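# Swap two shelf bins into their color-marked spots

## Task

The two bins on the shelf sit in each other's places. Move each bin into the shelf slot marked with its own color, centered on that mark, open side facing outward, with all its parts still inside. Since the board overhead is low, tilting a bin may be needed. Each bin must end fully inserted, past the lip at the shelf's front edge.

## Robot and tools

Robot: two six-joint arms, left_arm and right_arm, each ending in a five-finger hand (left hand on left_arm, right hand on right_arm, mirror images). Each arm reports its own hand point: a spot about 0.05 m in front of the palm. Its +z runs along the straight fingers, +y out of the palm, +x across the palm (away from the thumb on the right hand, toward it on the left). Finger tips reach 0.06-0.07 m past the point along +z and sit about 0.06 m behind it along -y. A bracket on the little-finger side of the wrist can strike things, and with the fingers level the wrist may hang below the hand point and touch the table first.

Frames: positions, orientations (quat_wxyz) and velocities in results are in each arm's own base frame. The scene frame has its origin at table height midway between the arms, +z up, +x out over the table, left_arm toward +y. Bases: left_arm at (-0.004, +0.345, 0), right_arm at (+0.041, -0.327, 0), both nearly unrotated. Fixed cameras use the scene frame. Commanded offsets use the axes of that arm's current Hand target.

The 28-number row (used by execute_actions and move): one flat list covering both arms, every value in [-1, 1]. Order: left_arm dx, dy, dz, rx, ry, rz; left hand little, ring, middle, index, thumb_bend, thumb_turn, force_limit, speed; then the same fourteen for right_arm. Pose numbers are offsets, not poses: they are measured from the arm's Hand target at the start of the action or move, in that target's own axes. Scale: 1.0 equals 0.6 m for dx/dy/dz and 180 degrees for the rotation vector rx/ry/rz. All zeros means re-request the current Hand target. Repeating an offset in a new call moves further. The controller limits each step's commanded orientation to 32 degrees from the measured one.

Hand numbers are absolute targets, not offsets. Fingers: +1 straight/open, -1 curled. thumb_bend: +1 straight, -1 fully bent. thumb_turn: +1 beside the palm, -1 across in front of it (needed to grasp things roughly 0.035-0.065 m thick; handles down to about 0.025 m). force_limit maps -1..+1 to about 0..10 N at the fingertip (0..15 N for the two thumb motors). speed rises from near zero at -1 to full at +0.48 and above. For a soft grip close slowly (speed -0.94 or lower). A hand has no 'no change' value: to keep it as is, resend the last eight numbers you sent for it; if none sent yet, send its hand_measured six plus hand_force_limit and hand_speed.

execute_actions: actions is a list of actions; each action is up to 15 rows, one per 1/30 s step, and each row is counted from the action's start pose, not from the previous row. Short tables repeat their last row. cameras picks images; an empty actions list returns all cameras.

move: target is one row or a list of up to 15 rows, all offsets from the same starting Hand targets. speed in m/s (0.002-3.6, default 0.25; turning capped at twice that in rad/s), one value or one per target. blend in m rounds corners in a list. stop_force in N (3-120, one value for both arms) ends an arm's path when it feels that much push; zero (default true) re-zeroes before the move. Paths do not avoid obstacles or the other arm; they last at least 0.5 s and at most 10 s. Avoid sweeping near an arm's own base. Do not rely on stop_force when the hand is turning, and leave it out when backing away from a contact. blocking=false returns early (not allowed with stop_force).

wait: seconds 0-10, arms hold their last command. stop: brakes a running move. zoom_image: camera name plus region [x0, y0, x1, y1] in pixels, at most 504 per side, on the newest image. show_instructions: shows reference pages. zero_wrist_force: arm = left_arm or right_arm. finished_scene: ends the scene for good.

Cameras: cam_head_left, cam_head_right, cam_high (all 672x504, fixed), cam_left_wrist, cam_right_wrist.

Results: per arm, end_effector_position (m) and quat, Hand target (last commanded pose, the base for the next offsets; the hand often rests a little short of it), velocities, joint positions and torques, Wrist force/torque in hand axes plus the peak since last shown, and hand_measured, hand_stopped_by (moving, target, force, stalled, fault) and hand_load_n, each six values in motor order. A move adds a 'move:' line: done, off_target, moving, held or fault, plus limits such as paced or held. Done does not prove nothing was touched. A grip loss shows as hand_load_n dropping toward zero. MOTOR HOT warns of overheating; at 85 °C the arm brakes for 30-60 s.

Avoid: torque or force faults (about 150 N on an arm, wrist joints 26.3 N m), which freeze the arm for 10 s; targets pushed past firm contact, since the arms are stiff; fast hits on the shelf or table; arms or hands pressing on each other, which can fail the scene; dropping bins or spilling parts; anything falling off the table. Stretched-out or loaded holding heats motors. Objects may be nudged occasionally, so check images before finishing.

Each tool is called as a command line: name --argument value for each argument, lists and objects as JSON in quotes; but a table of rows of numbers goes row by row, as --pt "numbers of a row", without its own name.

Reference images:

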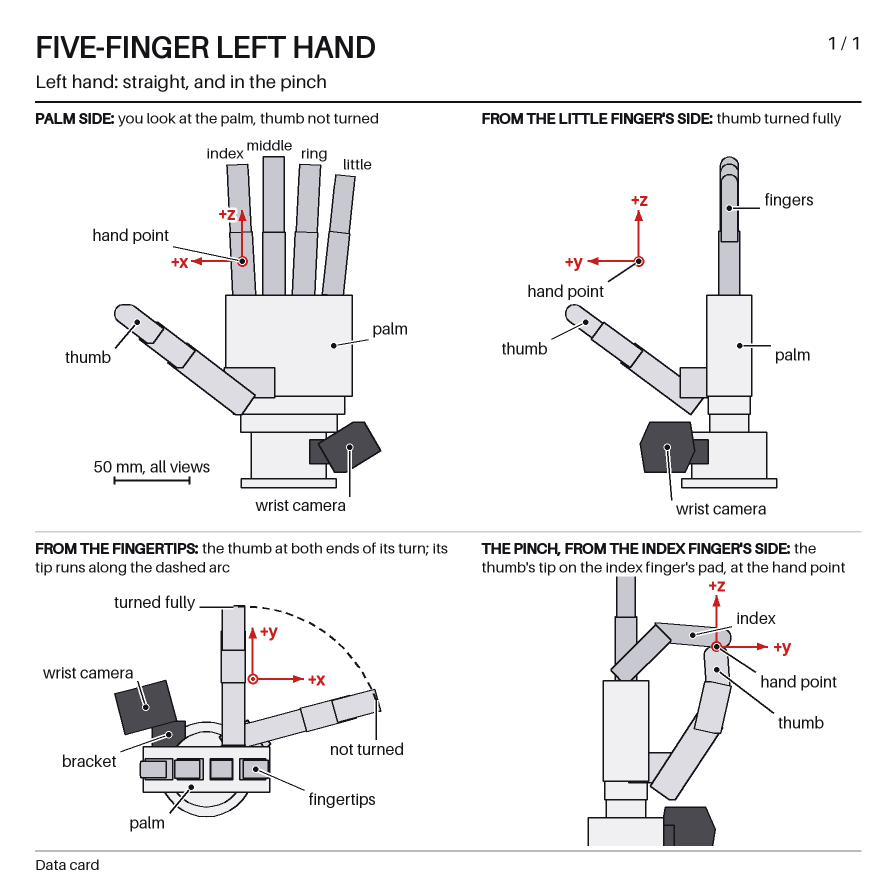

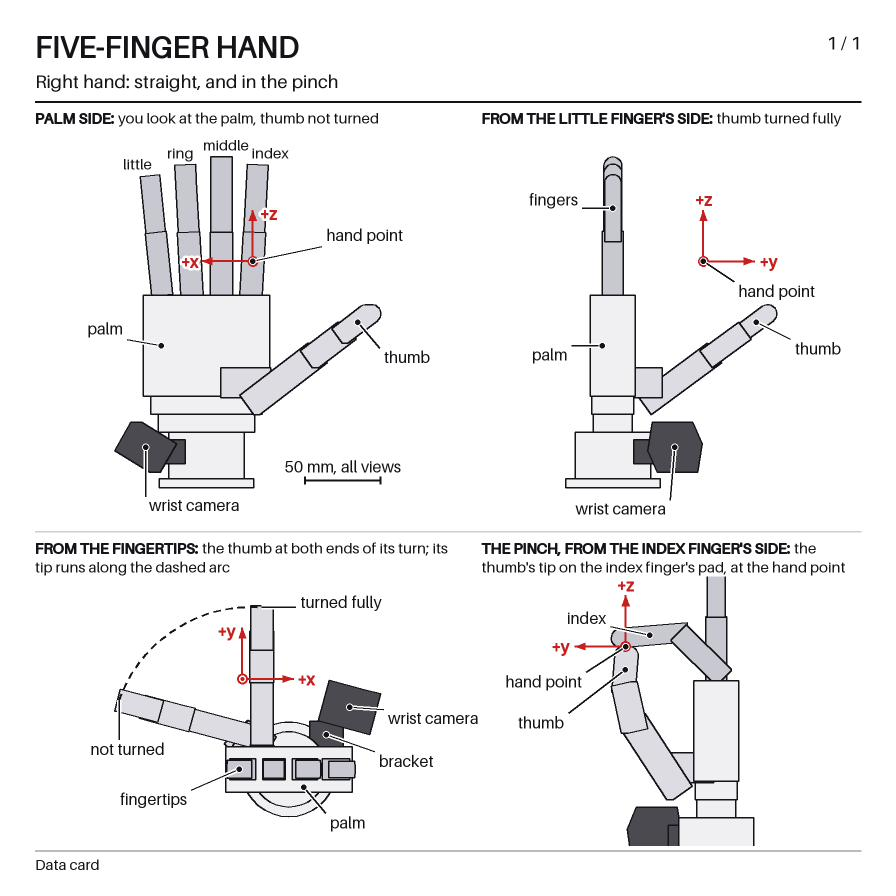

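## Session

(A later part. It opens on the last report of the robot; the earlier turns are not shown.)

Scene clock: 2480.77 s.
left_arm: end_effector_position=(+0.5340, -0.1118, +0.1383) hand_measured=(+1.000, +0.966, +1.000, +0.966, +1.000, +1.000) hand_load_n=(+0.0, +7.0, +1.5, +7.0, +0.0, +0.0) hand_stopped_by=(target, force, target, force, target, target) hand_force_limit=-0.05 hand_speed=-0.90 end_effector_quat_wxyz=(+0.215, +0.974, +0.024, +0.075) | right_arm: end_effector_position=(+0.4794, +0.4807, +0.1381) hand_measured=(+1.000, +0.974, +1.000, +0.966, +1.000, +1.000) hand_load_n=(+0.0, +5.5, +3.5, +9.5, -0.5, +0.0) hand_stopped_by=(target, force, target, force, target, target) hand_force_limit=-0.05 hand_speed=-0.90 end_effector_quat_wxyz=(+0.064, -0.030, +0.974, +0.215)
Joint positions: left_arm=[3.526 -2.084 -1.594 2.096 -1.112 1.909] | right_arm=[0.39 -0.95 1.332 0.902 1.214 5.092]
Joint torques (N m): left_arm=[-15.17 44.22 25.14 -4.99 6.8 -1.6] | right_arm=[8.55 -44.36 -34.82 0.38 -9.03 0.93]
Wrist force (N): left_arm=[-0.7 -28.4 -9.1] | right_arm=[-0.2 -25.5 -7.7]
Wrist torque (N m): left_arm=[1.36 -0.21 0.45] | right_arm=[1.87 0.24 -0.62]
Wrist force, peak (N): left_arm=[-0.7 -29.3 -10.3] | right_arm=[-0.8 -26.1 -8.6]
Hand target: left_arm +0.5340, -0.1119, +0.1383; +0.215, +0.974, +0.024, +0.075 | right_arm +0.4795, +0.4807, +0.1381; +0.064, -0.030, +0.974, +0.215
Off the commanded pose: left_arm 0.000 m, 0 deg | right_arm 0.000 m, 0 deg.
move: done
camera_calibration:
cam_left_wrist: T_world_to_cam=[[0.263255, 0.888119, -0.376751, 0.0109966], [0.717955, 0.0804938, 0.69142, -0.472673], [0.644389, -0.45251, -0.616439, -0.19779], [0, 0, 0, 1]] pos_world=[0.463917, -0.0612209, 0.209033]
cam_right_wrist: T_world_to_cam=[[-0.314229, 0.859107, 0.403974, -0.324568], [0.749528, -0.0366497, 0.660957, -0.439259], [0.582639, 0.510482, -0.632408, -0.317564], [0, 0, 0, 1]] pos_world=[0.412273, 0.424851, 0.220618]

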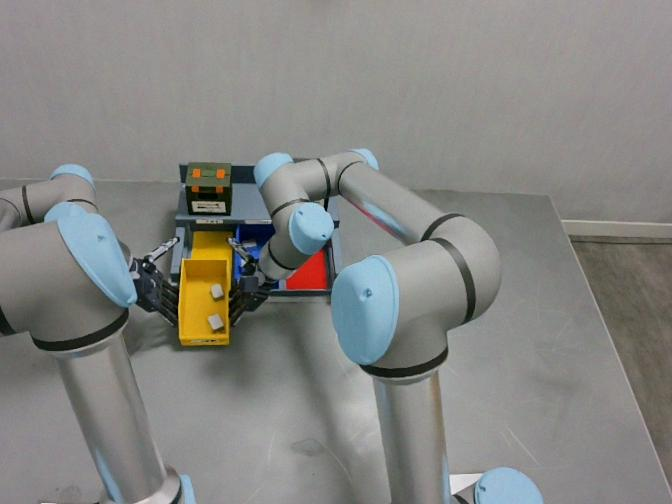

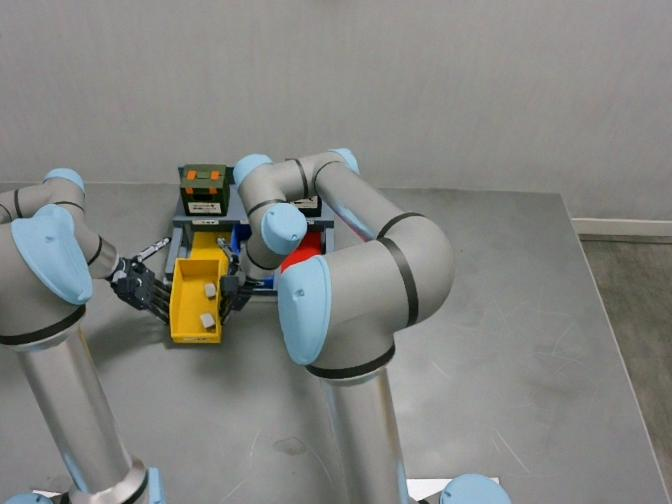

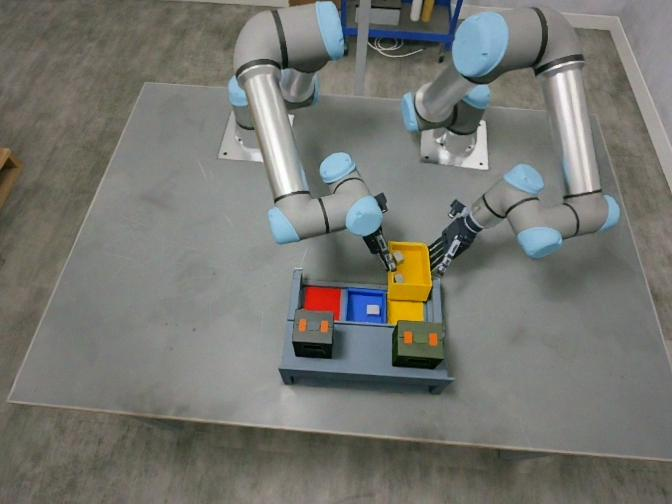

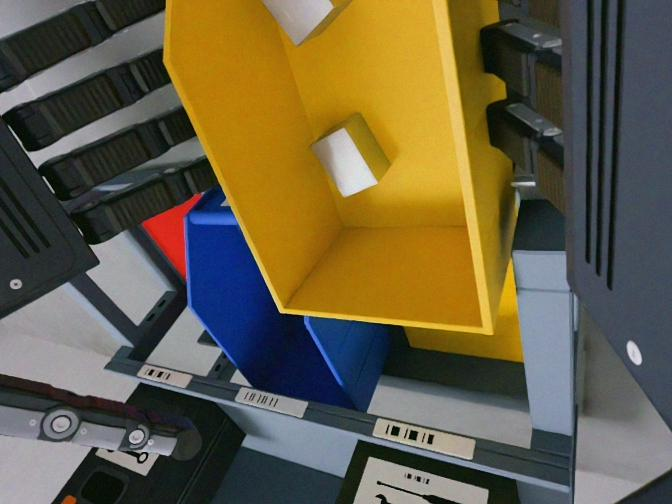

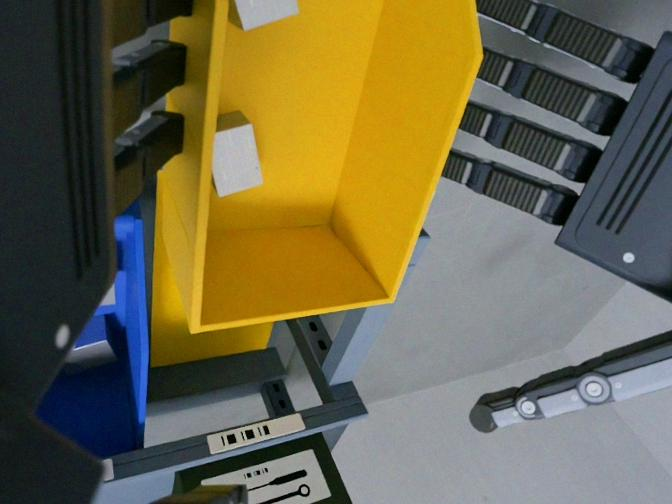

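move --target '[-0.0028,-0.0084,0.018,0,0,0,1,0.8,1,0.8,1,1,-0.05,-0.9, 0.0028,-0.0084,0.018,0,0,0,1,0.8,1,0.8,1,1,-0.05,-0.9]' --speed 0.012 --stop_force 4 --cameras '["cam_left_wrist","cam_right_wrist","cam_high","cam_head_left"]'

Scene clock: 2509.10 s.
left_arm: end_effector_position=(+0.5340, -0.1119, +0.1319) hand_measured=(+1.000, +0.966, +1.000, +0.966, +1.000, +1.000) hand_load_n=(+0.0, +6.5, +1.5, +6.0, -0.5, +0.0) hand_stopped_by=(target, force, target, force, target, target) hand_force_limit=-0.05 hand_speed=-0.90 end_effector_quat_wxyz=(+0.215, +0.974, +0.024, +0.075) | right_arm: end_effector_position=(+0.4795, +0.4807, +0.1315) hand_measured=(+1.000, +0.974, +1.000, +0.966, +1.000, +1.000) hand_load_n=(+0.0, +5.0, +3.0, +9.5, +0.0, +0.0) hand_stopped_by=(target, force, target, force, target, target) hand_force_limit=-0.05 hand_speed=-0.90 end_effector_quat_wxyz=(+0.064, -0.030, +0.974, +0.215)
Joint positions: left_arm=[3.526 -2.092 -1.601 2.111 -1.112 1.909] | right_arm=[0.39 -0.944 1.34 0.888 1.214 5.092]
Joint torques (N m): left_arm=[-21.77 49.49 23.89 -5.32 6.85 -1.37] | right_arm=[17.45 -53.19 -34.13 0.36 -8.67 -0.83]
Wrist force (N): left_arm=[-0.2 -25.8 -15.7] | right_arm=[1.4 -25.1 -15.2]
Wrist torque (N m): left_arm=[1.54 -0.31 0.44] | right_arm=[2.24 0.35 -0.52]
Wrist force, peak (N): left_arm=[0.9 -24.5 -28.1] | right_arm=[-0.8 -24.0 -25.3]
Hand target: left_arm +0.5340, -0.1119, +0.1319; +0.215, +0.974, +0.024, +0.075 (not the last commanded pose) | right_arm +0.4795, +0.4807, +0.1315; +0.064, -0.030, +0.974, +0.215 (not the last commanded pose)
Off the commanded pose: left_arm 0.006 m, 0 deg | right_arm 0.005 m, 0 deg.
move: contact (left_arm, right_arm)
camera_calibration:
cam_left_wrist: T_world_to_cam=[[0.263244, 0.888164, -0.376652, 0.00862435], [0.717933, 0.0804405, 0.691449, -0.46817], [0.644419, -0.45243, -0.616467, -0.201845], [0, 0, 0, 1]] pos_world=[0.463917, -0.0613208, 0.202533]
cam_right_wrist: T_world_to_cam=[[-0.314171, 0.859099, 0.404037, -0.321818], [0.749472, -0.0367953, 0.661012, -0.434902], [0.582742, 0.510485, -0.632311, -0.32181], [0, 0, 0, 1]] pos_world=[0.412373, 0.424751, 0.214018]
Images, in order (width x height): cam_head_left 672x504, cam_high 672x504, cam_left_wrist 672x504, cam_right_wrist 672x504.

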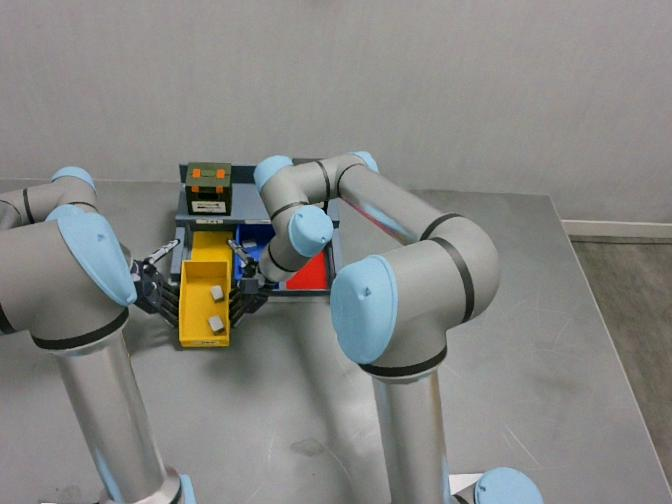

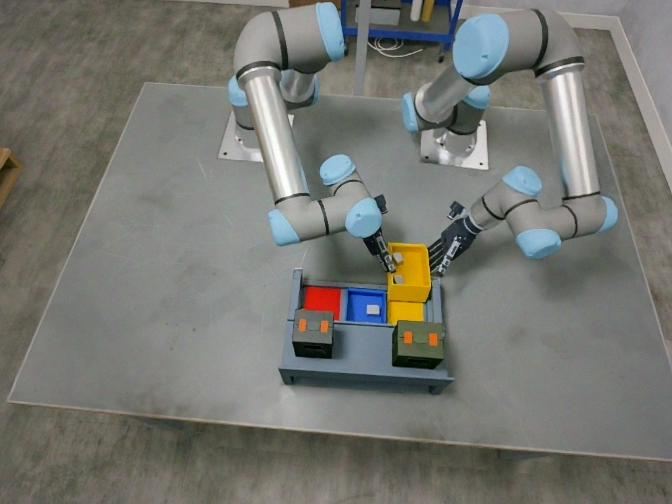

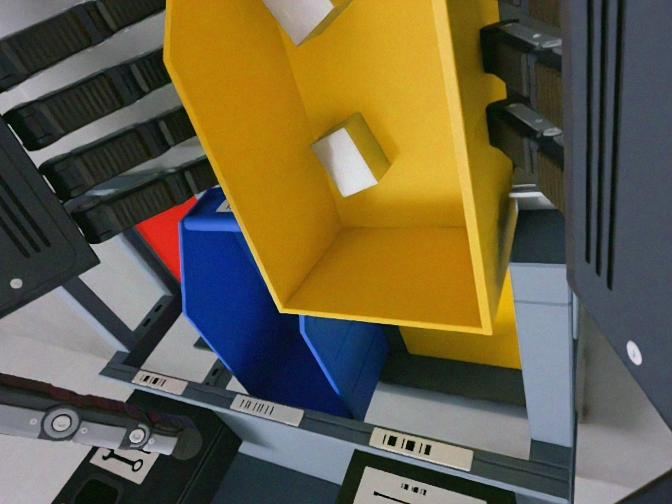

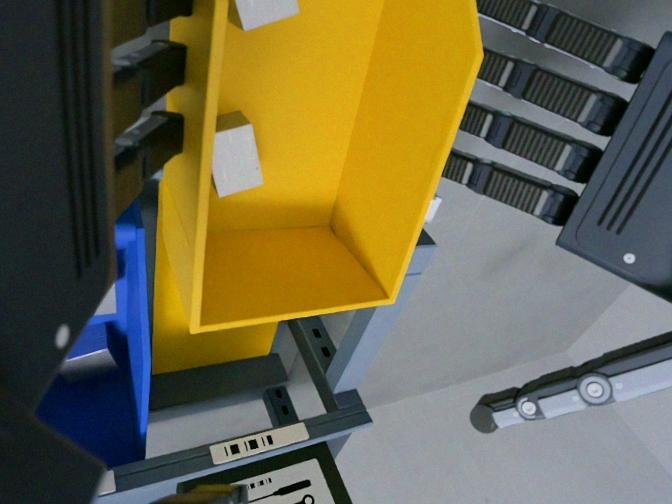

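move --pt "0.0014 -0.0528 -0.0247 0 0 0 1 0.8 1 0.8 1 1 -0.05 -0.9 0.0014 -0.0528 -0.0247 0 0 0 1 0.8 1 0.8 1 1 -0.05 -0.9" --pt "0.0362 0.0517 -0.249 0 0 0 1 0.8 1 0.8 1 1 -0.05 -0.9 -0.0335 0.0517 -0.249 0 0 0 1 0.8 1 0.8 1 1 -0.05 -0.9" --speed '[0.04,0.12]' --cameras '["all"]'

Scene clock: 2528.97 s.
left_arm: end_effector_position=(+0.5326, -0.0764, +0.2819) hand_measured=(+1.000, +0.964, +1.000, +0.966, +1.000, +1.000) hand_load_n=(+0.0, +0.0, +0.0, +0.0, +0.0, +0.0) hand_stopped_by=(target, force, target, force, target, target) hand_force_limit=-0.05 hand_speed=-0.90 end_effector_quat_wxyz=(+0.214, +0.974, +0.024, +0.075) | right_arm: end_effector_position=(+0.4799, +0.4461, +0.2815) hand_measured=(+1.000, +0.974, +1.000, +0.966, +1.000, +1.000) hand_load_n=(+0.0, +0.0, +0.5, +0.0, +0.0, +0.0) hand_stopped_by=(target, force, target, force, target, target) hand_force_limit=-0.05 hand_speed=-0.90 end_effector_quat_wxyz=(+0.064, -0.030, +0.974, +0.215)
Joint positions: left_arm=[3.6 -1.971 -1.382 1.734 -1.115 1.991] | right_arm=[0.326 -1.079 1.166 1.221 1.197 5.026]
Joint torques (N m): left_arm=[9.05 21.44 9.18 -3.83 -0.59 1.51] | right_arm=[7.24 -36.96 -18.66 2.25 0.1 -1.43]
Wrist force (N): left_arm=[-0.2 -0.5 0.5] | right_arm=[0.0 -1.5 0.4]
Wrist torque (N m): left_arm=[0.01 0.02 -0.09] | right_arm=[-0.17 -0.02 -0.21]
Wrist force, peak (N): left_arm=[-0.5 -26.2 -15.5] | right_arm=[1.3 -25.1 -15.8]
Hand target: left_arm +0.5325, -0.0764, +0.2818; +0.215, +0.974, +0.024, +0.075 | right_arm +0.4799, +0.4461, +0.2815; +0.064, -0.030, +0.974, +0.215
Off the commanded pose: left_arm 0.000 m, 0 deg | right_arm 0.000 m, 0 deg.
move: done
camera_calibration:
cam_left_wrist: T_world_to_cam=[[0.263423, 0.888233, -0.376365, 0.0337788], [0.717612, 0.0803092, 0.691797, -0.573716], [0.644702, -0.452319, -0.616251, -0.0926156], [0, 0, 0, 1]] pos_world=[0.462517, -0.0258206, 0.352534]
cam_right_wrist: T_world_to_cam=[[-0.31423, 0.859097, 0.403994, -0.352578], [0.749368, -0.0368053, 0.66113, -0.535552], [0.582844, 0.510487, -0.632214, -0.209726], [0, 0, 0, 1]] pos_world=[0.412772, 0.39025, 0.363918]

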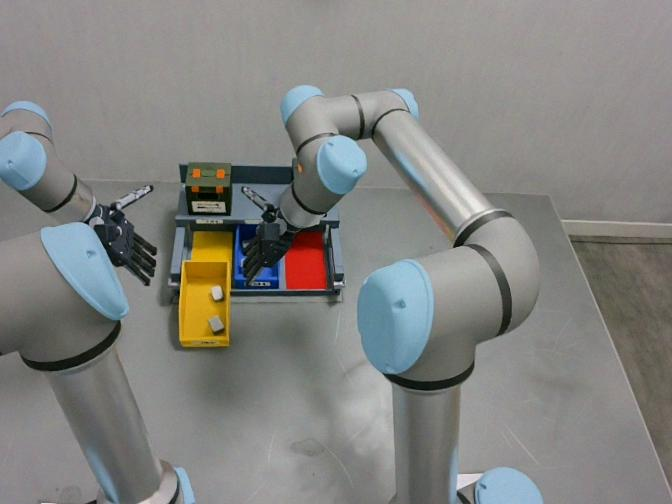

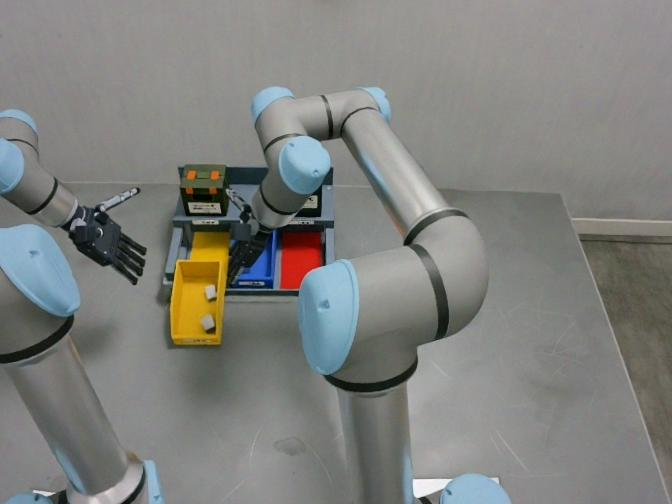

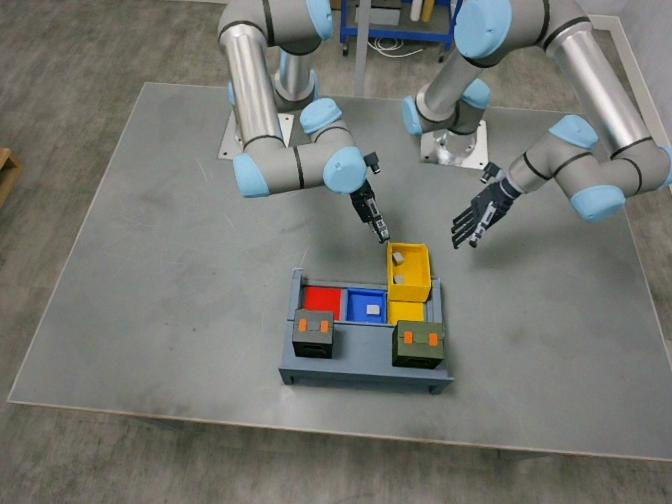

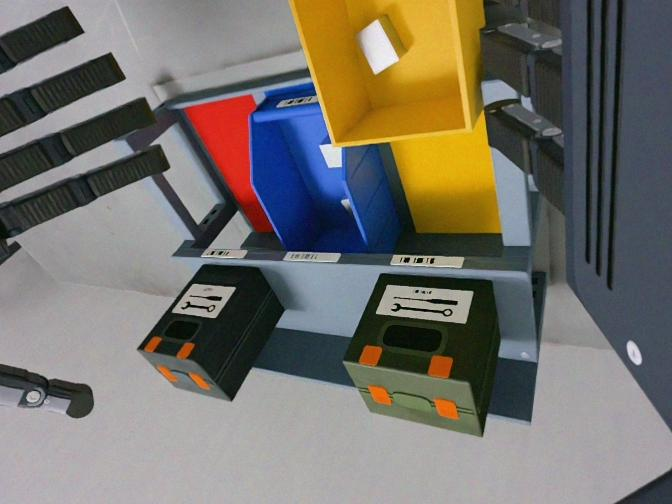

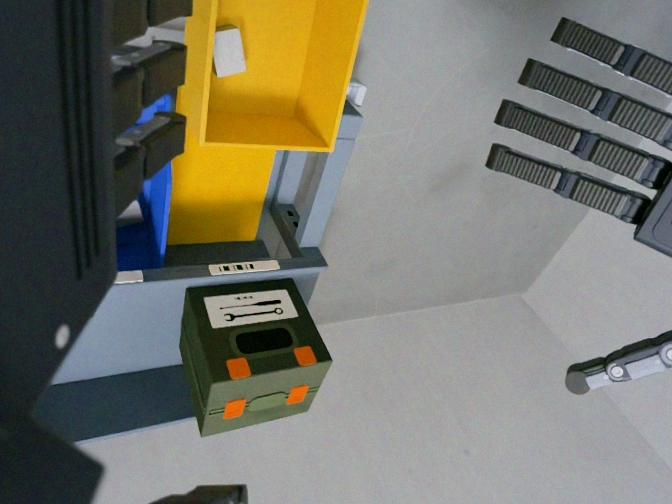

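move --pt "-0.191 -0.2643 -0.154 0 0 0 1 1 1 1 1 1 0 0 0.2067 0.138 0.0692 0.4207 -0.2312 -0.5038 1 1 1 1 1 1 0 0" --pt "-0.191 -0.2643 -0.154 0 0 0 1 1 1 1 1 1 0 0 0.2322 0.0608 0.2362 0.4207 -0.2312 -0.5038 -1 -1 0.3 0.3 0 -1 0 0" --speed '[0.25,0.15]' --cameras '["all"]'

Scene clock: 2624.03 s.
left_arm: end_effector_position=(+0.4025, +0.0965, +0.2823) hand_measured=(+1.000, +1.000, +1.000, +1.000, +1.000, +1.000) hand_load_n=(+0.0, +0.0, +0.0, +0.0, +0.0, +0.0) hand_stopped_by=(target, target, target, target, target, target) hand_force_limit=0.00 hand_speed=0.00 end_effector_quat_wxyz=(+0.215, +0.974, +0.024, +0.075) | right_arm: end_effector_position=(+0.3547, +0.5348, +0.1500) hand_measured=(-1.000, -1.000, +0.300, +0.300, +0.000, -1.000) hand_load_n=(+0.0, +0.0, +0.0, +0.0, +0.0, +0.0) hand_stopped_by=(target, target, target, target, target, target) hand_force_limit=0.00 hand_speed=0.00 end_effector_quat_wxyz=(-0.472, +0.542, -0.525, +0.456)
Joint positions: left_arm=[4.117 -1.852 -1.603 1.607 -1.2 2.548] | right_arm=[1.076 -1.122 1.673 -0.279 2.598 3.376]
Joint torques (N m): left_arm=[-10.04 18.48 29.74 -0.9 2.26 1.8] | right_arm=[-1.62 -33.01 -28.61 -1.53 -0.06 1.07]
Wrist force (N): left_arm=[0.2 -0.9 0.3] | right_arm=[0.1 -0.2 -0.4]
Wrist torque (N m): left_arm=[-0.03 -0.06 -0.02] | right_arm=[-0.18 0.08 0.15]
Wrist force, peak (N): left_arm=[-0.1 -1.4 0.3] | right_arm=[-0.1 -1.9 0.7]
Hand target: left_arm +0.4025, +0.0965, +0.2823; +0.215, +0.974, +0.024, +0.075 | right_arm +0.3547, +0.5348, +0.1500; -0.472, +0.542, -0.525, +0.456
Off the commanded pose: left_arm 0.000 m, 0 deg | right_arm 0.000 m, 0 deg.
move: done
camera_calibration:
cam_left_wrist: T_world_to_cam=[[0.263244, 0.888164, -0.376652, -0.0851928], [0.717933, 0.0804405, 0.691449, -0.49466], [0.644419, -0.45243, -0.616467, 0.0698965], [0, 0, 0, 1]] pos_world=[0.332517, 0.147079, 0.353033]
cam_right_wrist: T_world_to_cam=[[-0.161762, -0.233032, -0.958921, 0.319456], [-0.571823, 0.81409, -0.101374, -0.223592], [0.804271, 0.531935, -0.264941, -0.410273], [0, 0, 0, 1]] pos_world=[0.253791, 0.474706, 0.174969]

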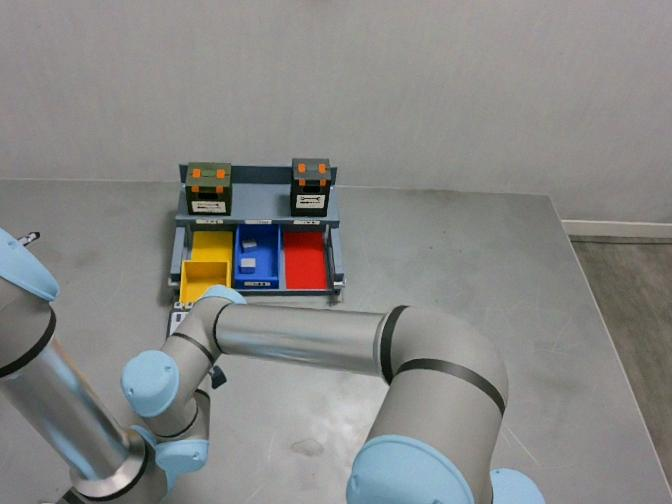

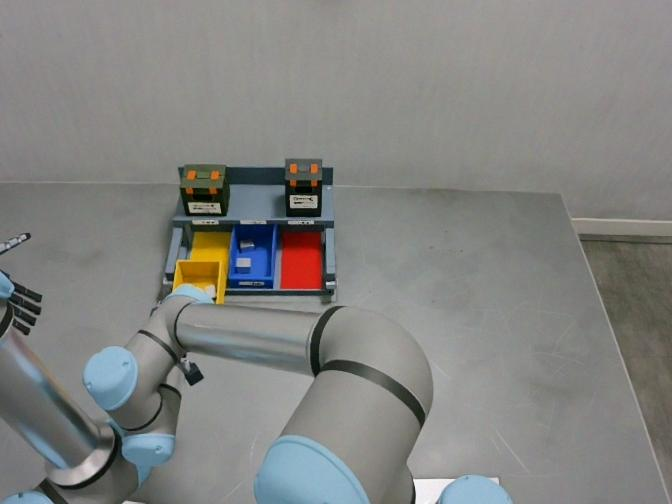

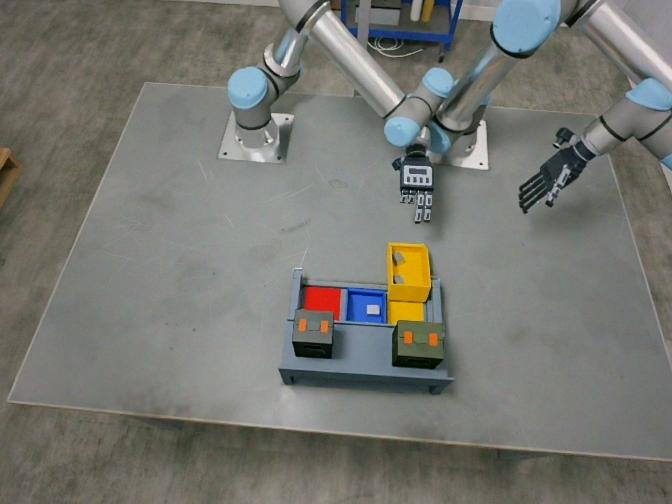

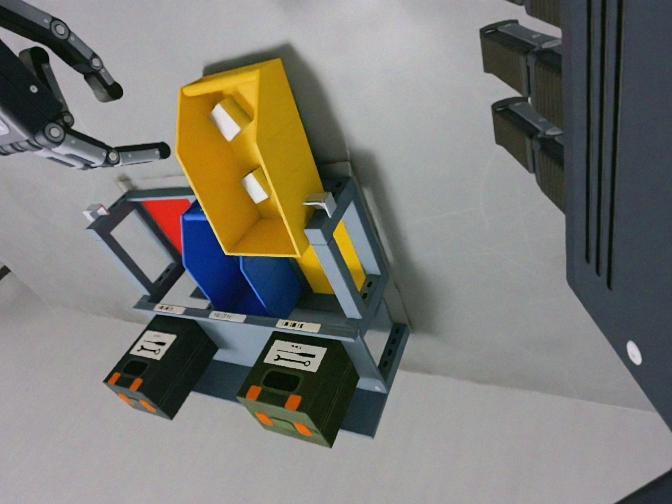

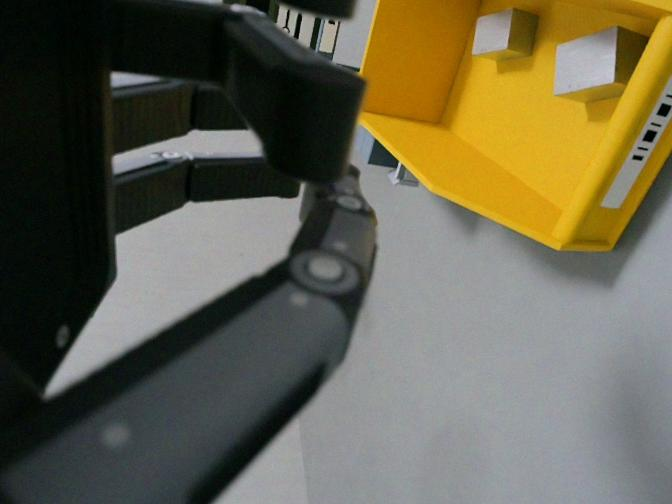

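move --target '[0,0,0,0,0,0,1,1,1,1,1,1,0,0, 0.001,0.1178,0.0603,0,0,0,-1,-1,0.3,0.3,0,-1,0,0]' --speed 0.1 --cameras '["cam_left_wrist","cam_right_wrist"]'

zoom_image --camera "cam_left_wrist" --region '[100, 20, 350, 220]'

Scene clock: 2666.50 s.
left_arm: end_effector_position=(+0.4025, +0.0965, +0.2823) hand_measured=(+1.000, +1.000, +1.000, +1.000, +1.000, +1.000) hand_load_n=(+0.0, +0.0, +0.0, +0.0, +0.0, +0.0) hand_stopped_by=(target, target, target, target, target, target) hand_force_limit=0.00 hand_speed=0.00 end_effector_quat_wxyz=(+0.215, +0.974, +0.024, +0.075) | right_arm: end_effector_position=(+0.3549, +0.5349, +0.1496) hand_measured=(-1.000, -1.000, +0.300, +0.300, +0.000, -1.000) hand_load_n=(+0.0, +0.0, +0.0, +0.0, +0.0, +0.0) hand_stopped_by=(target, target, target, target, target, target) hand_force_limit=0.00 hand_speed=0.00 end_effector_quat_wxyz=(-0.472, +0.542, -0.525, +0.456)
Joint positions: left_arm=[4.117 -1.852 -1.603 1.607 -1.2 2.549] | right_arm=[1.076 -1.121 1.673 -0.28 2.597 3.376]
Joint torques (N m): left_arm=[-10.27 18.57 29.97 -1.04 1.97 1.74] | right_arm=[0.44 -45.54 -21.88 0.4 0.45 0.49]
Wrist force (N): left_arm=[-0.1 -0.9 0.5] | right_arm=[0.3 -0.2 -0.5]
Wrist torque (N m): left_arm=[-0.06 0.01 -0.06] | right_arm=[-0.15 0.06 0.16]
Wrist force, peak (N): left_arm=[-0.3 -1.1 0.6] | right_arm=[0.1 -0.8 -0.7]
Hand target: left_arm +0.4025, +0.0965, +0.2823; +0.215, +0.974, +0.024, +0.075 | right_arm +0.3549, +0.5349, +0.1497; -0.472, +0.542, -0.525, +0.456 (not the last commanded pose)
Off the commanded pose: left_arm 0.000 m, 0 deg | right_arm 0.079 m, 0 deg.
move: held (right_arm; a check stopped the path); limits=held
pose unreachable (right arm): on one or more control steps of this call, first in action 0 (counted from 0), this arm could not follow its commanded pose, so it was not sent that pose on those steps. It may still have moved: this result reports where it is.
cause: moving toward the commanded pose would bring a part of the arm too close to another arm (a part of this arm just beyond joint 5 (wrist 2) and a part of the left arm just beyond its joint 2 (shoulder lift), 8 mm apart when this arm was first held).
camera_calibration:
cam_left_wrist: T_world_to_cam=[[0.263244, 0.888164, -0.376652, -0.0851928], [0.717933, 0.0804405, 0.691449, -0.49466], [0.644419, -0.45243, -0.616467, 0.0698965], [0, 0, 0, 1]] pos_world=[0.332517, 0.147079, 0.353033]
cam_right_wrist: T_world_to_cam=[[-0.161597, -0.232759, -0.959015, 0.318956], [-0.571731, 0.814168, -0.101265, -0.223737], [0.804369, 0.531935, -0.264642, -0.410591], [0, 0, 0, 1]] pos_world=[0.253892, 0.474807, 0.174568]
Images, in order (width x height): cam_left_wrist 672x504, cam_right_wrist 672x504.

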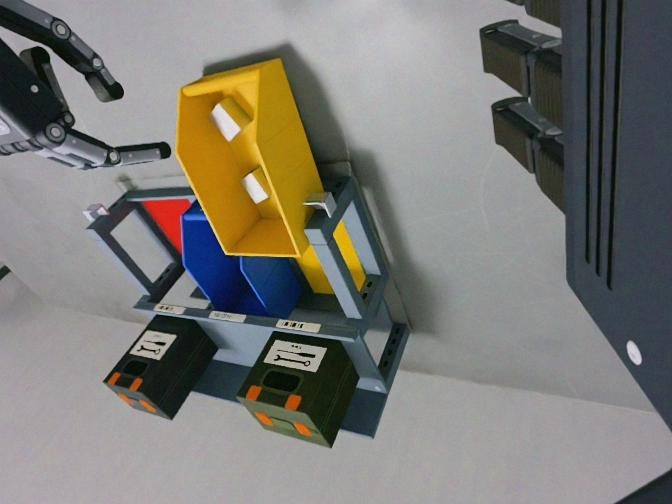

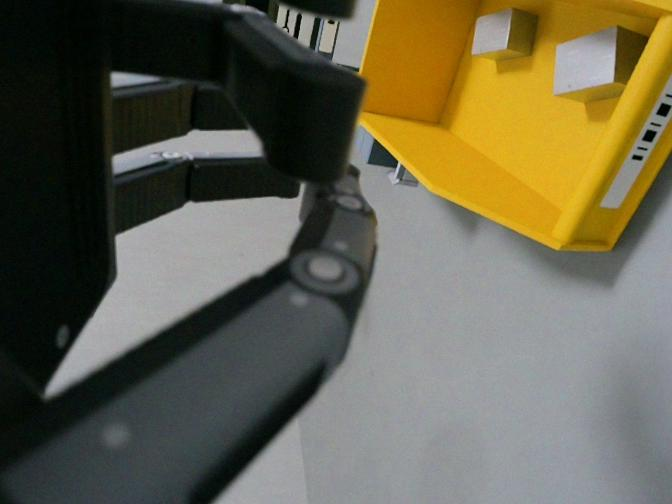

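Scaled by 2.016 from the camera's 672x504 image, which has a finer 960x720 frame.

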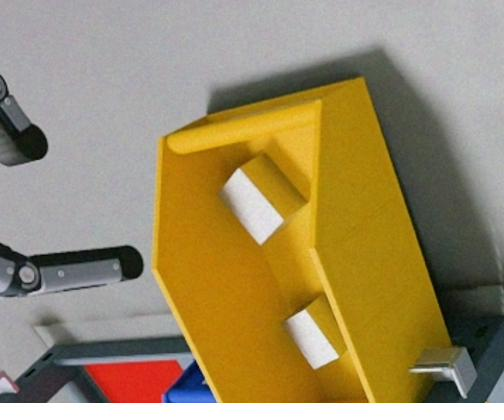

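move --target '[-0.3287,-0.2305,-0.1594,0,0,0,1,1,1,1,1,1,0,0, 0,0,0,0,0,0,-1,-1,0.3,0.3,0,-1,0,0]' --speed 0.25 --cameras '["cam_high"]'

move --target '[0,0,0,0,0,0,1,1,1,1,1,1,0,0, 0.001,0.1178,0.0603,0,0,0,-1,-1,0.3,0.3,0,-1,0,0]' --speed 0.1 --cameras '["cam_head_left","cam_head_right","cam_right_wrist"]'

Scene clock: 2691.63 s.
left_arm: end_effector_position=(+0.1908, +0.2459, +0.2830) hand_measured=(+1.000, +1.000, +1.000, +1.000, +1.000, +1.000) hand_load_n=(+0.0, +0.0, +0.0, +0.0, +0.0, +0.0) hand_stopped_by=(target, target, target, target, target, target) hand_force_limit=0.00 hand_speed=0.00 end_effector_quat_wxyz=(+0.215, +0.974, +0.024, +0.075) | right_arm: end_effector_position=(+0.3549, +0.5349, +0.1497) hand_measured=(-1.000, -1.000, +0.300, +0.300, +0.000, -1.000) hand_load_n=(+0.0, +0.0, +0.0, +0.0, +0.5, +0.0) hand_stopped_by=(target, target, target, target, target, target) hand_force_limit=0.00 hand_speed=0.00 end_effector_quat_wxyz=(-0.472, +0.542, -0.525, +0.456)
Joint positions: left_arm=[4.745 -1.856 -1.636 1.484 -1.427 3.156] | right_arm=[1.076 -1.122 1.673 -0.28 2.597 3.376]
Joint torques (N m): left_arm=[11.17 42.61 3.64 -1.27 -0.47 1.73] | right_arm=[5.52 -46.62 -28.95 0.81 1.29 0.28]
Wrist force (N): left_arm=[0.0 -0.7 -0.1] | right_arm=[-0.1 -0.2 -0.5]
Wrist torque (N m): left_arm=[-0.01 -0.02 -0.02] | right_arm=[-0.15 0.13 0.13]
Wrist force, peak (N): left_arm=[-1.7 -2.2 -0.6] | right_arm=[0.2 -0.5 -0.6]
Hand target: left_arm +0.1907, +0.2459, +0.2830; +0.215, +0.974, +0.024, +0.075 | right_arm +0.3549, +0.5349, +0.1497; -0.472, +0.542, -0.525, +0.456
Off the commanded pose: left_arm 0.000 m, 0 deg | right_arm 0.000 m, 0 deg.
move: done
Images, in order (width x height): cam_high 672x504.

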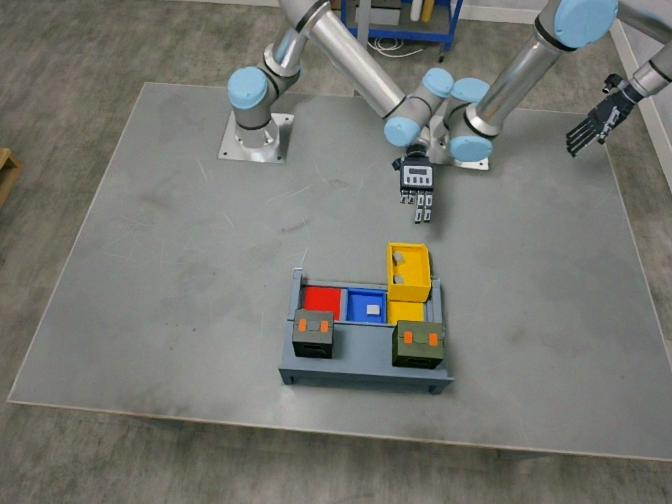

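Scene clock: 2692.87 s.
left_arm: end_effector_position=(+0.1907, +0.2459, +0.2830) hand_measured=(+1.000, +1.000, +1.000, +1.000, +1.000, +1.000) hand_load_n=(+0.0, +0.0, +0.0, +0.0, +0.0, +0.0) hand_stopped_by=(target, target, target, target, target, target) hand_force_limit=0.00 hand_speed=0.00 end_effector_quat_wxyz=(+0.215, +0.974, +0.024, +0.075) | right_arm: end_effector_position=(+0.3809, +0.5351, +0.0746) hand_measured=(-1.000, -1.000, +0.300, +0.300, +0.000, -1.000) hand_load_n=(+0.0, +0.0, +0.0, +0.0, +0.0, +0.0) hand_stopped_by=(target, target, target, target, target, target) hand_force_limit=0.00 hand_speed=0.00 end_effector_quat_wxyz=(-0.472, +0.542, -0.525, +0.456)
Joint positions: left_arm=[4.745 -1.856 -1.636 1.484 -1.427 3.157] | right_arm=[1.03 -1.007 1.719 -0.459 2.554 3.354]
Joint torques (N m): left_arm=[11.73 43.87 3.32 -1.36 -1.06 1.9] | right_arm=[8.45 -41.63 -27.88 0.79 1.65 0.91]
Wrist force (N): left_arm=[0.1 -0.8 0.0] | right_arm=[0.1 0.0 -0.5]
Wrist torque (N m): left_arm=[-0.02 -0.03 -0.03] | right_arm=[-0.14 0.07 0.12]
Wrist force, peak (N): left_arm=[0.1 -1.1 0.0] | right_arm=[-0.1 -1.3 -1.0]
Hand target: left_arm +0.1907, +0.2459, +0.2830; +0.215, +0.974, +0.024, +0.075 | right_arm +0.3809, +0.5352, +0.0747; -0.472, +0.542, -0.525, +0.456
Off the commanded pose: left_arm 0.000 m, 0 deg | right_arm 0.000 m, 0 deg.
move: done
camera_calibration:
cam_right_wrist: T_world_to_cam=[[-0.161714, -0.232952, -0.958948, 0.251413], [-0.571697, 0.814178, -0.101375, -0.216576], [0.80437, 0.531834, -0.264842, -0.451472], [0, 0, 0, 1]] pos_world=[0.279991, 0.475007, 0.0995683]
Images, in order (width x height): cam_head_left 672x504, cam_head_right 672x504, cam_right_wrist 672x504.

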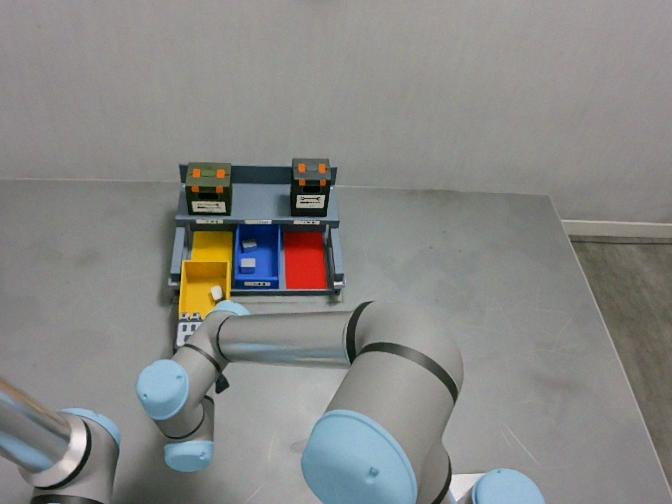

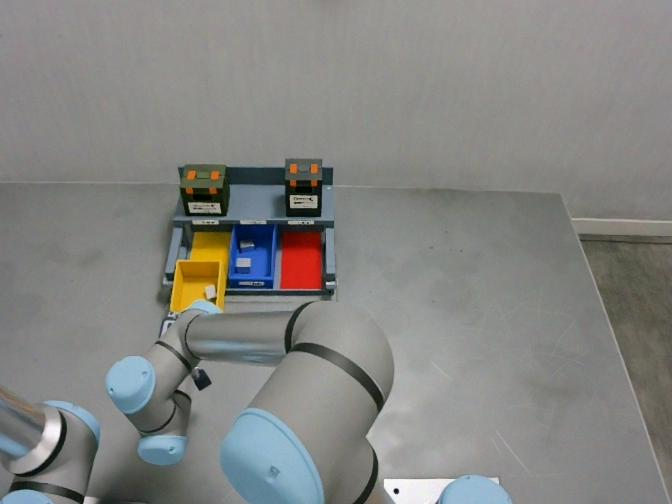

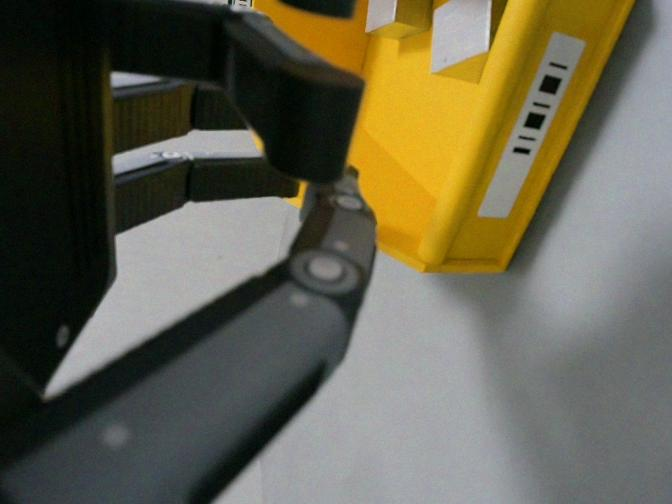

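move --target '[0,0,0,0,0,0,1,1,1,1,1,1,0,0, 0,0.0852,0.0052,0,0,0,-1,-1,0.3,0.3,0,-1,0,0]' --speed 0.03 --stop_force 4 --cameras '["cam_right_wrist","cam_head_left"]'

zoom_image --camera "cam_right_wrist" --region '[180, 60, 480, 330]'

Scene clock: 2719.87 s.
left_arm: end_effector_position=(+0.1907, +0.2459, +0.2830) hand_measured=(+1.000, +1.000, +1.000, +1.000, +1.000, +1.000) hand_load_n=(+0.0, +0.5, +0.0, +0.0, +0.0, +0.0) hand_stopped_by=(target, target, target, target, target, target) hand_force_limit=0.00 hand_speed=0.00 end_effector_quat_wxyz=(+0.215, +0.974, +0.024, +0.075) | right_arm: end_effector_position=(+0.3769, +0.5351, +0.0236) hand_measured=(-1.000, -1.000, +0.300, +0.300, +0.000, -1.000) hand_load_n=(+0.0, +0.0, +0.0, +0.0, +0.0, +0.0) hand_stopped_by=(target, target, target, target, target, target) hand_force_limit=0.00 hand_speed=0.00 end_effector_quat_wxyz=(-0.472, +0.542, -0.525, +0.456)
Joint positions: left_arm=[4.745 -1.856 -1.636 1.484 -1.427 3.157] | right_arm=[1.037 -0.924 1.746 -0.567 2.56 3.357]
Joint torques (N m): left_arm=[11.02 43.74 2.86 -2.3 -1.04 1.64] | right_arm=[-2.57 -51.51 -26.6 2.04 -0.86 -1.09]
Wrist force (N): left_arm=[-0.1 -1.0 -0.3] | right_arm=[0.5 -0.1 -0.8]
Wrist torque (N m): left_arm=[-0.04 0.00 -0.03] | right_arm=[-0.13 0.01 -0.01]
Wrist force, peak (N): left_arm=[0.0 -1.1 0.2] | right_arm=[0.3 -0.1 -1.0]
Hand target: left_arm +0.1907, +0.2459, +0.2830; +0.215, +0.974, +0.024, +0.075 | right_arm +0.3769, +0.5351, +0.0236; -0.472, +0.542, -0.525, +0.456
Off the commanded pose: left_arm 0.000 m, 0 deg | right_arm 0.000 m, 0 deg.
move: done
camera_calibration:
cam_right_wrist: T_world_to_cam=[[-0.161597, -0.232759, -0.959015, 0.201738], [-0.571731, 0.814168, -0.101265, -0.224024], [0.804369, 0.531935, -0.264642, -0.461819], [0, 0, 0, 1]] pos_world=[0.275992, 0.475007, 0.0485676]
Images, in order (width x height): cam_head_left 672x504, cam_right_wrist 672x504.

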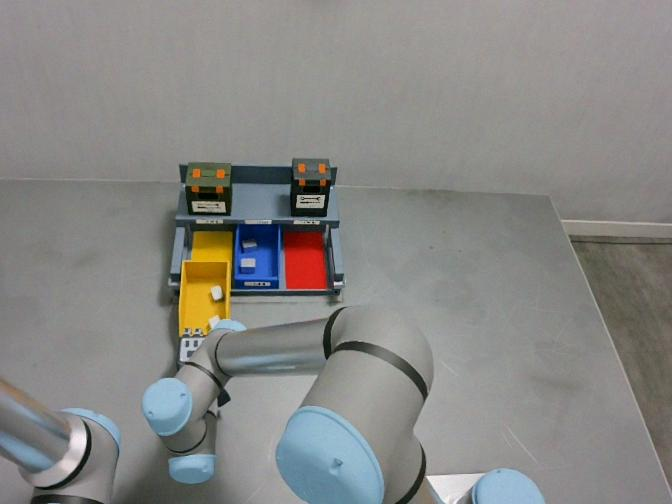

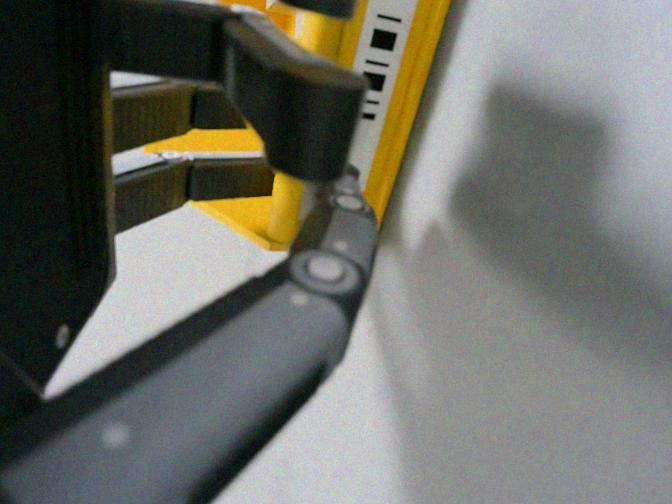

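Scaled by 1.680 from the camera's 672x504 image, which has a finer 960x720 frame.

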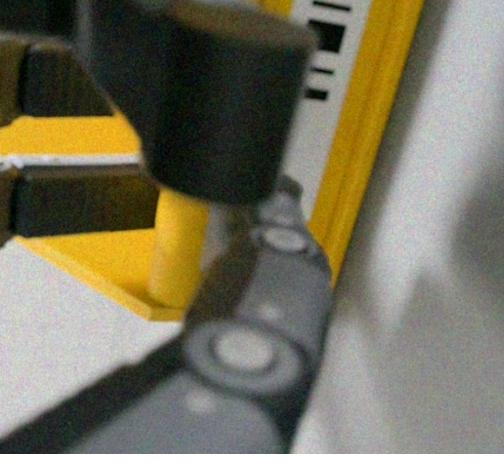

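move --target '[0,0,0,0,0,0,1,1,1,1,1,1,0,0, 0.0006,-0.0032,0.0231,0,0,0,-1,-1,0.3,0.3,0,-1,0,0]' --speed 0.03 --stop_force 4 --cameras '["cam_right_wrist"]'

zoom_image --camera "cam_right_wrist" --region '[180, 60, 480, 330]'

Scene clock: 2741.43 s.
left_arm: end_effector_position=(+0.1907, +0.2459, +0.2830) hand_measured=(+1.000, +1.000, +1.000, +1.000, +1.000, +1.000) hand_load_n=(+0.0, +0.0, +0.0, +0.0, +0.0, +0.0) hand_stopped_by=(target, target, target, target, target, target) hand_force_limit=0.00 hand_speed=0.00 end_effector_quat_wxyz=(+0.215, +0.974, +0.024, +0.075) | right_arm: end_effector_position=(+0.3909, +0.5352, +0.0236) hand_measured=(-1.000, -1.000, +0.300, +0.300, +0.000, -1.000) hand_load_n=(+0.0, +0.0, +0.0, +0.0, +0.5, +0.0) hand_stopped_by=(target, target, target, target, target, target) hand_force_limit=0.00 hand_speed=0.00 end_effector_quat_wxyz=(-0.472, +0.542, -0.525, +0.456)
Joint positions: left_arm=[4.745 -1.856 -1.636 1.484 -1.427 3.157] | right_arm=[1.013 -0.919 1.735 -0.57 2.537 3.347]
Joint torques (N m): left_arm=[11.48 43.82 2.8 -2.83 -1.24 1.41] | right_arm=[8.32 -50.09 -4.58 0.08 1.6 1.05]
Wrist force (N): left_arm=[0.1 -0.9 0.4] | right_arm=[0.7 0.1 -0.6]
Wrist torque (N m): left_arm=[-0.05 -0.03 -0.02] | right_arm=[-0.12 -0.03 0.14]
Wrist force, peak (N): left_arm=[0.0 -1.1 0.3] | right_arm=[0.3 0.1 -1.0]
Hand target: left_arm +0.1907, +0.2459, +0.2830; +0.215, +0.974, +0.024, +0.075 | right_arm +0.3909, +0.5352, +0.0236; -0.472, +0.542, -0.525, +0.456
Off the commanded pose: left_arm 0.000 m, 0 deg | right_arm 0.000 m, 0 deg.
move: done
camera_calibration:
cam_right_wrist: T_world_to_cam=[[-0.161597, -0.232759, -0.959015, 0.203928], [-0.571731, 0.814168, -0.101265, -0.216112], [0.804369, 0.531935, -0.264642, -0.47316], [0, 0, 0, 1]] pos_world=[0.289992, 0.475107, 0.0484676]
Images, in order (width x height): cam_right_wrist 672x504.

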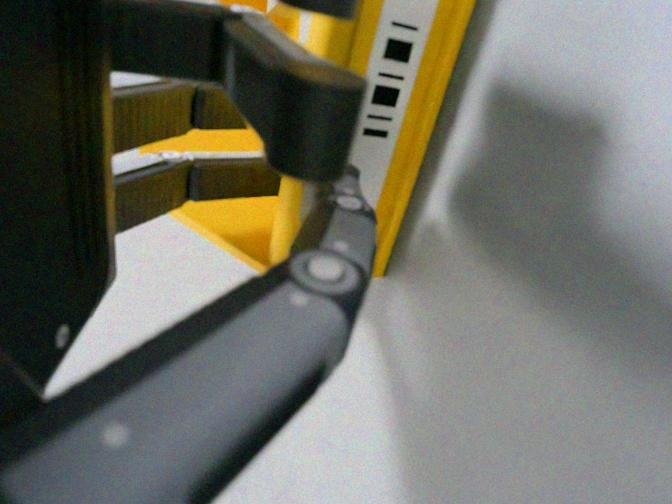

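Scaled by 1.680 from the camera's 672x504 image, which has a finer 960x720 frame.

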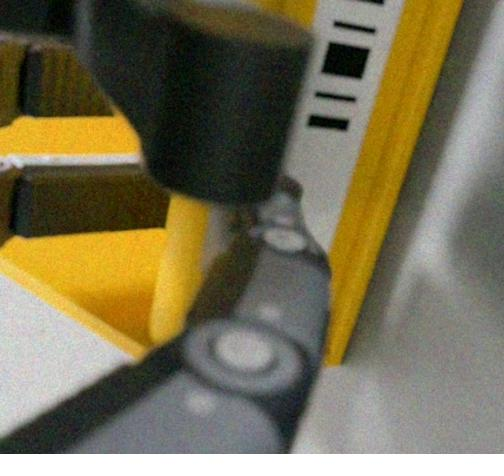

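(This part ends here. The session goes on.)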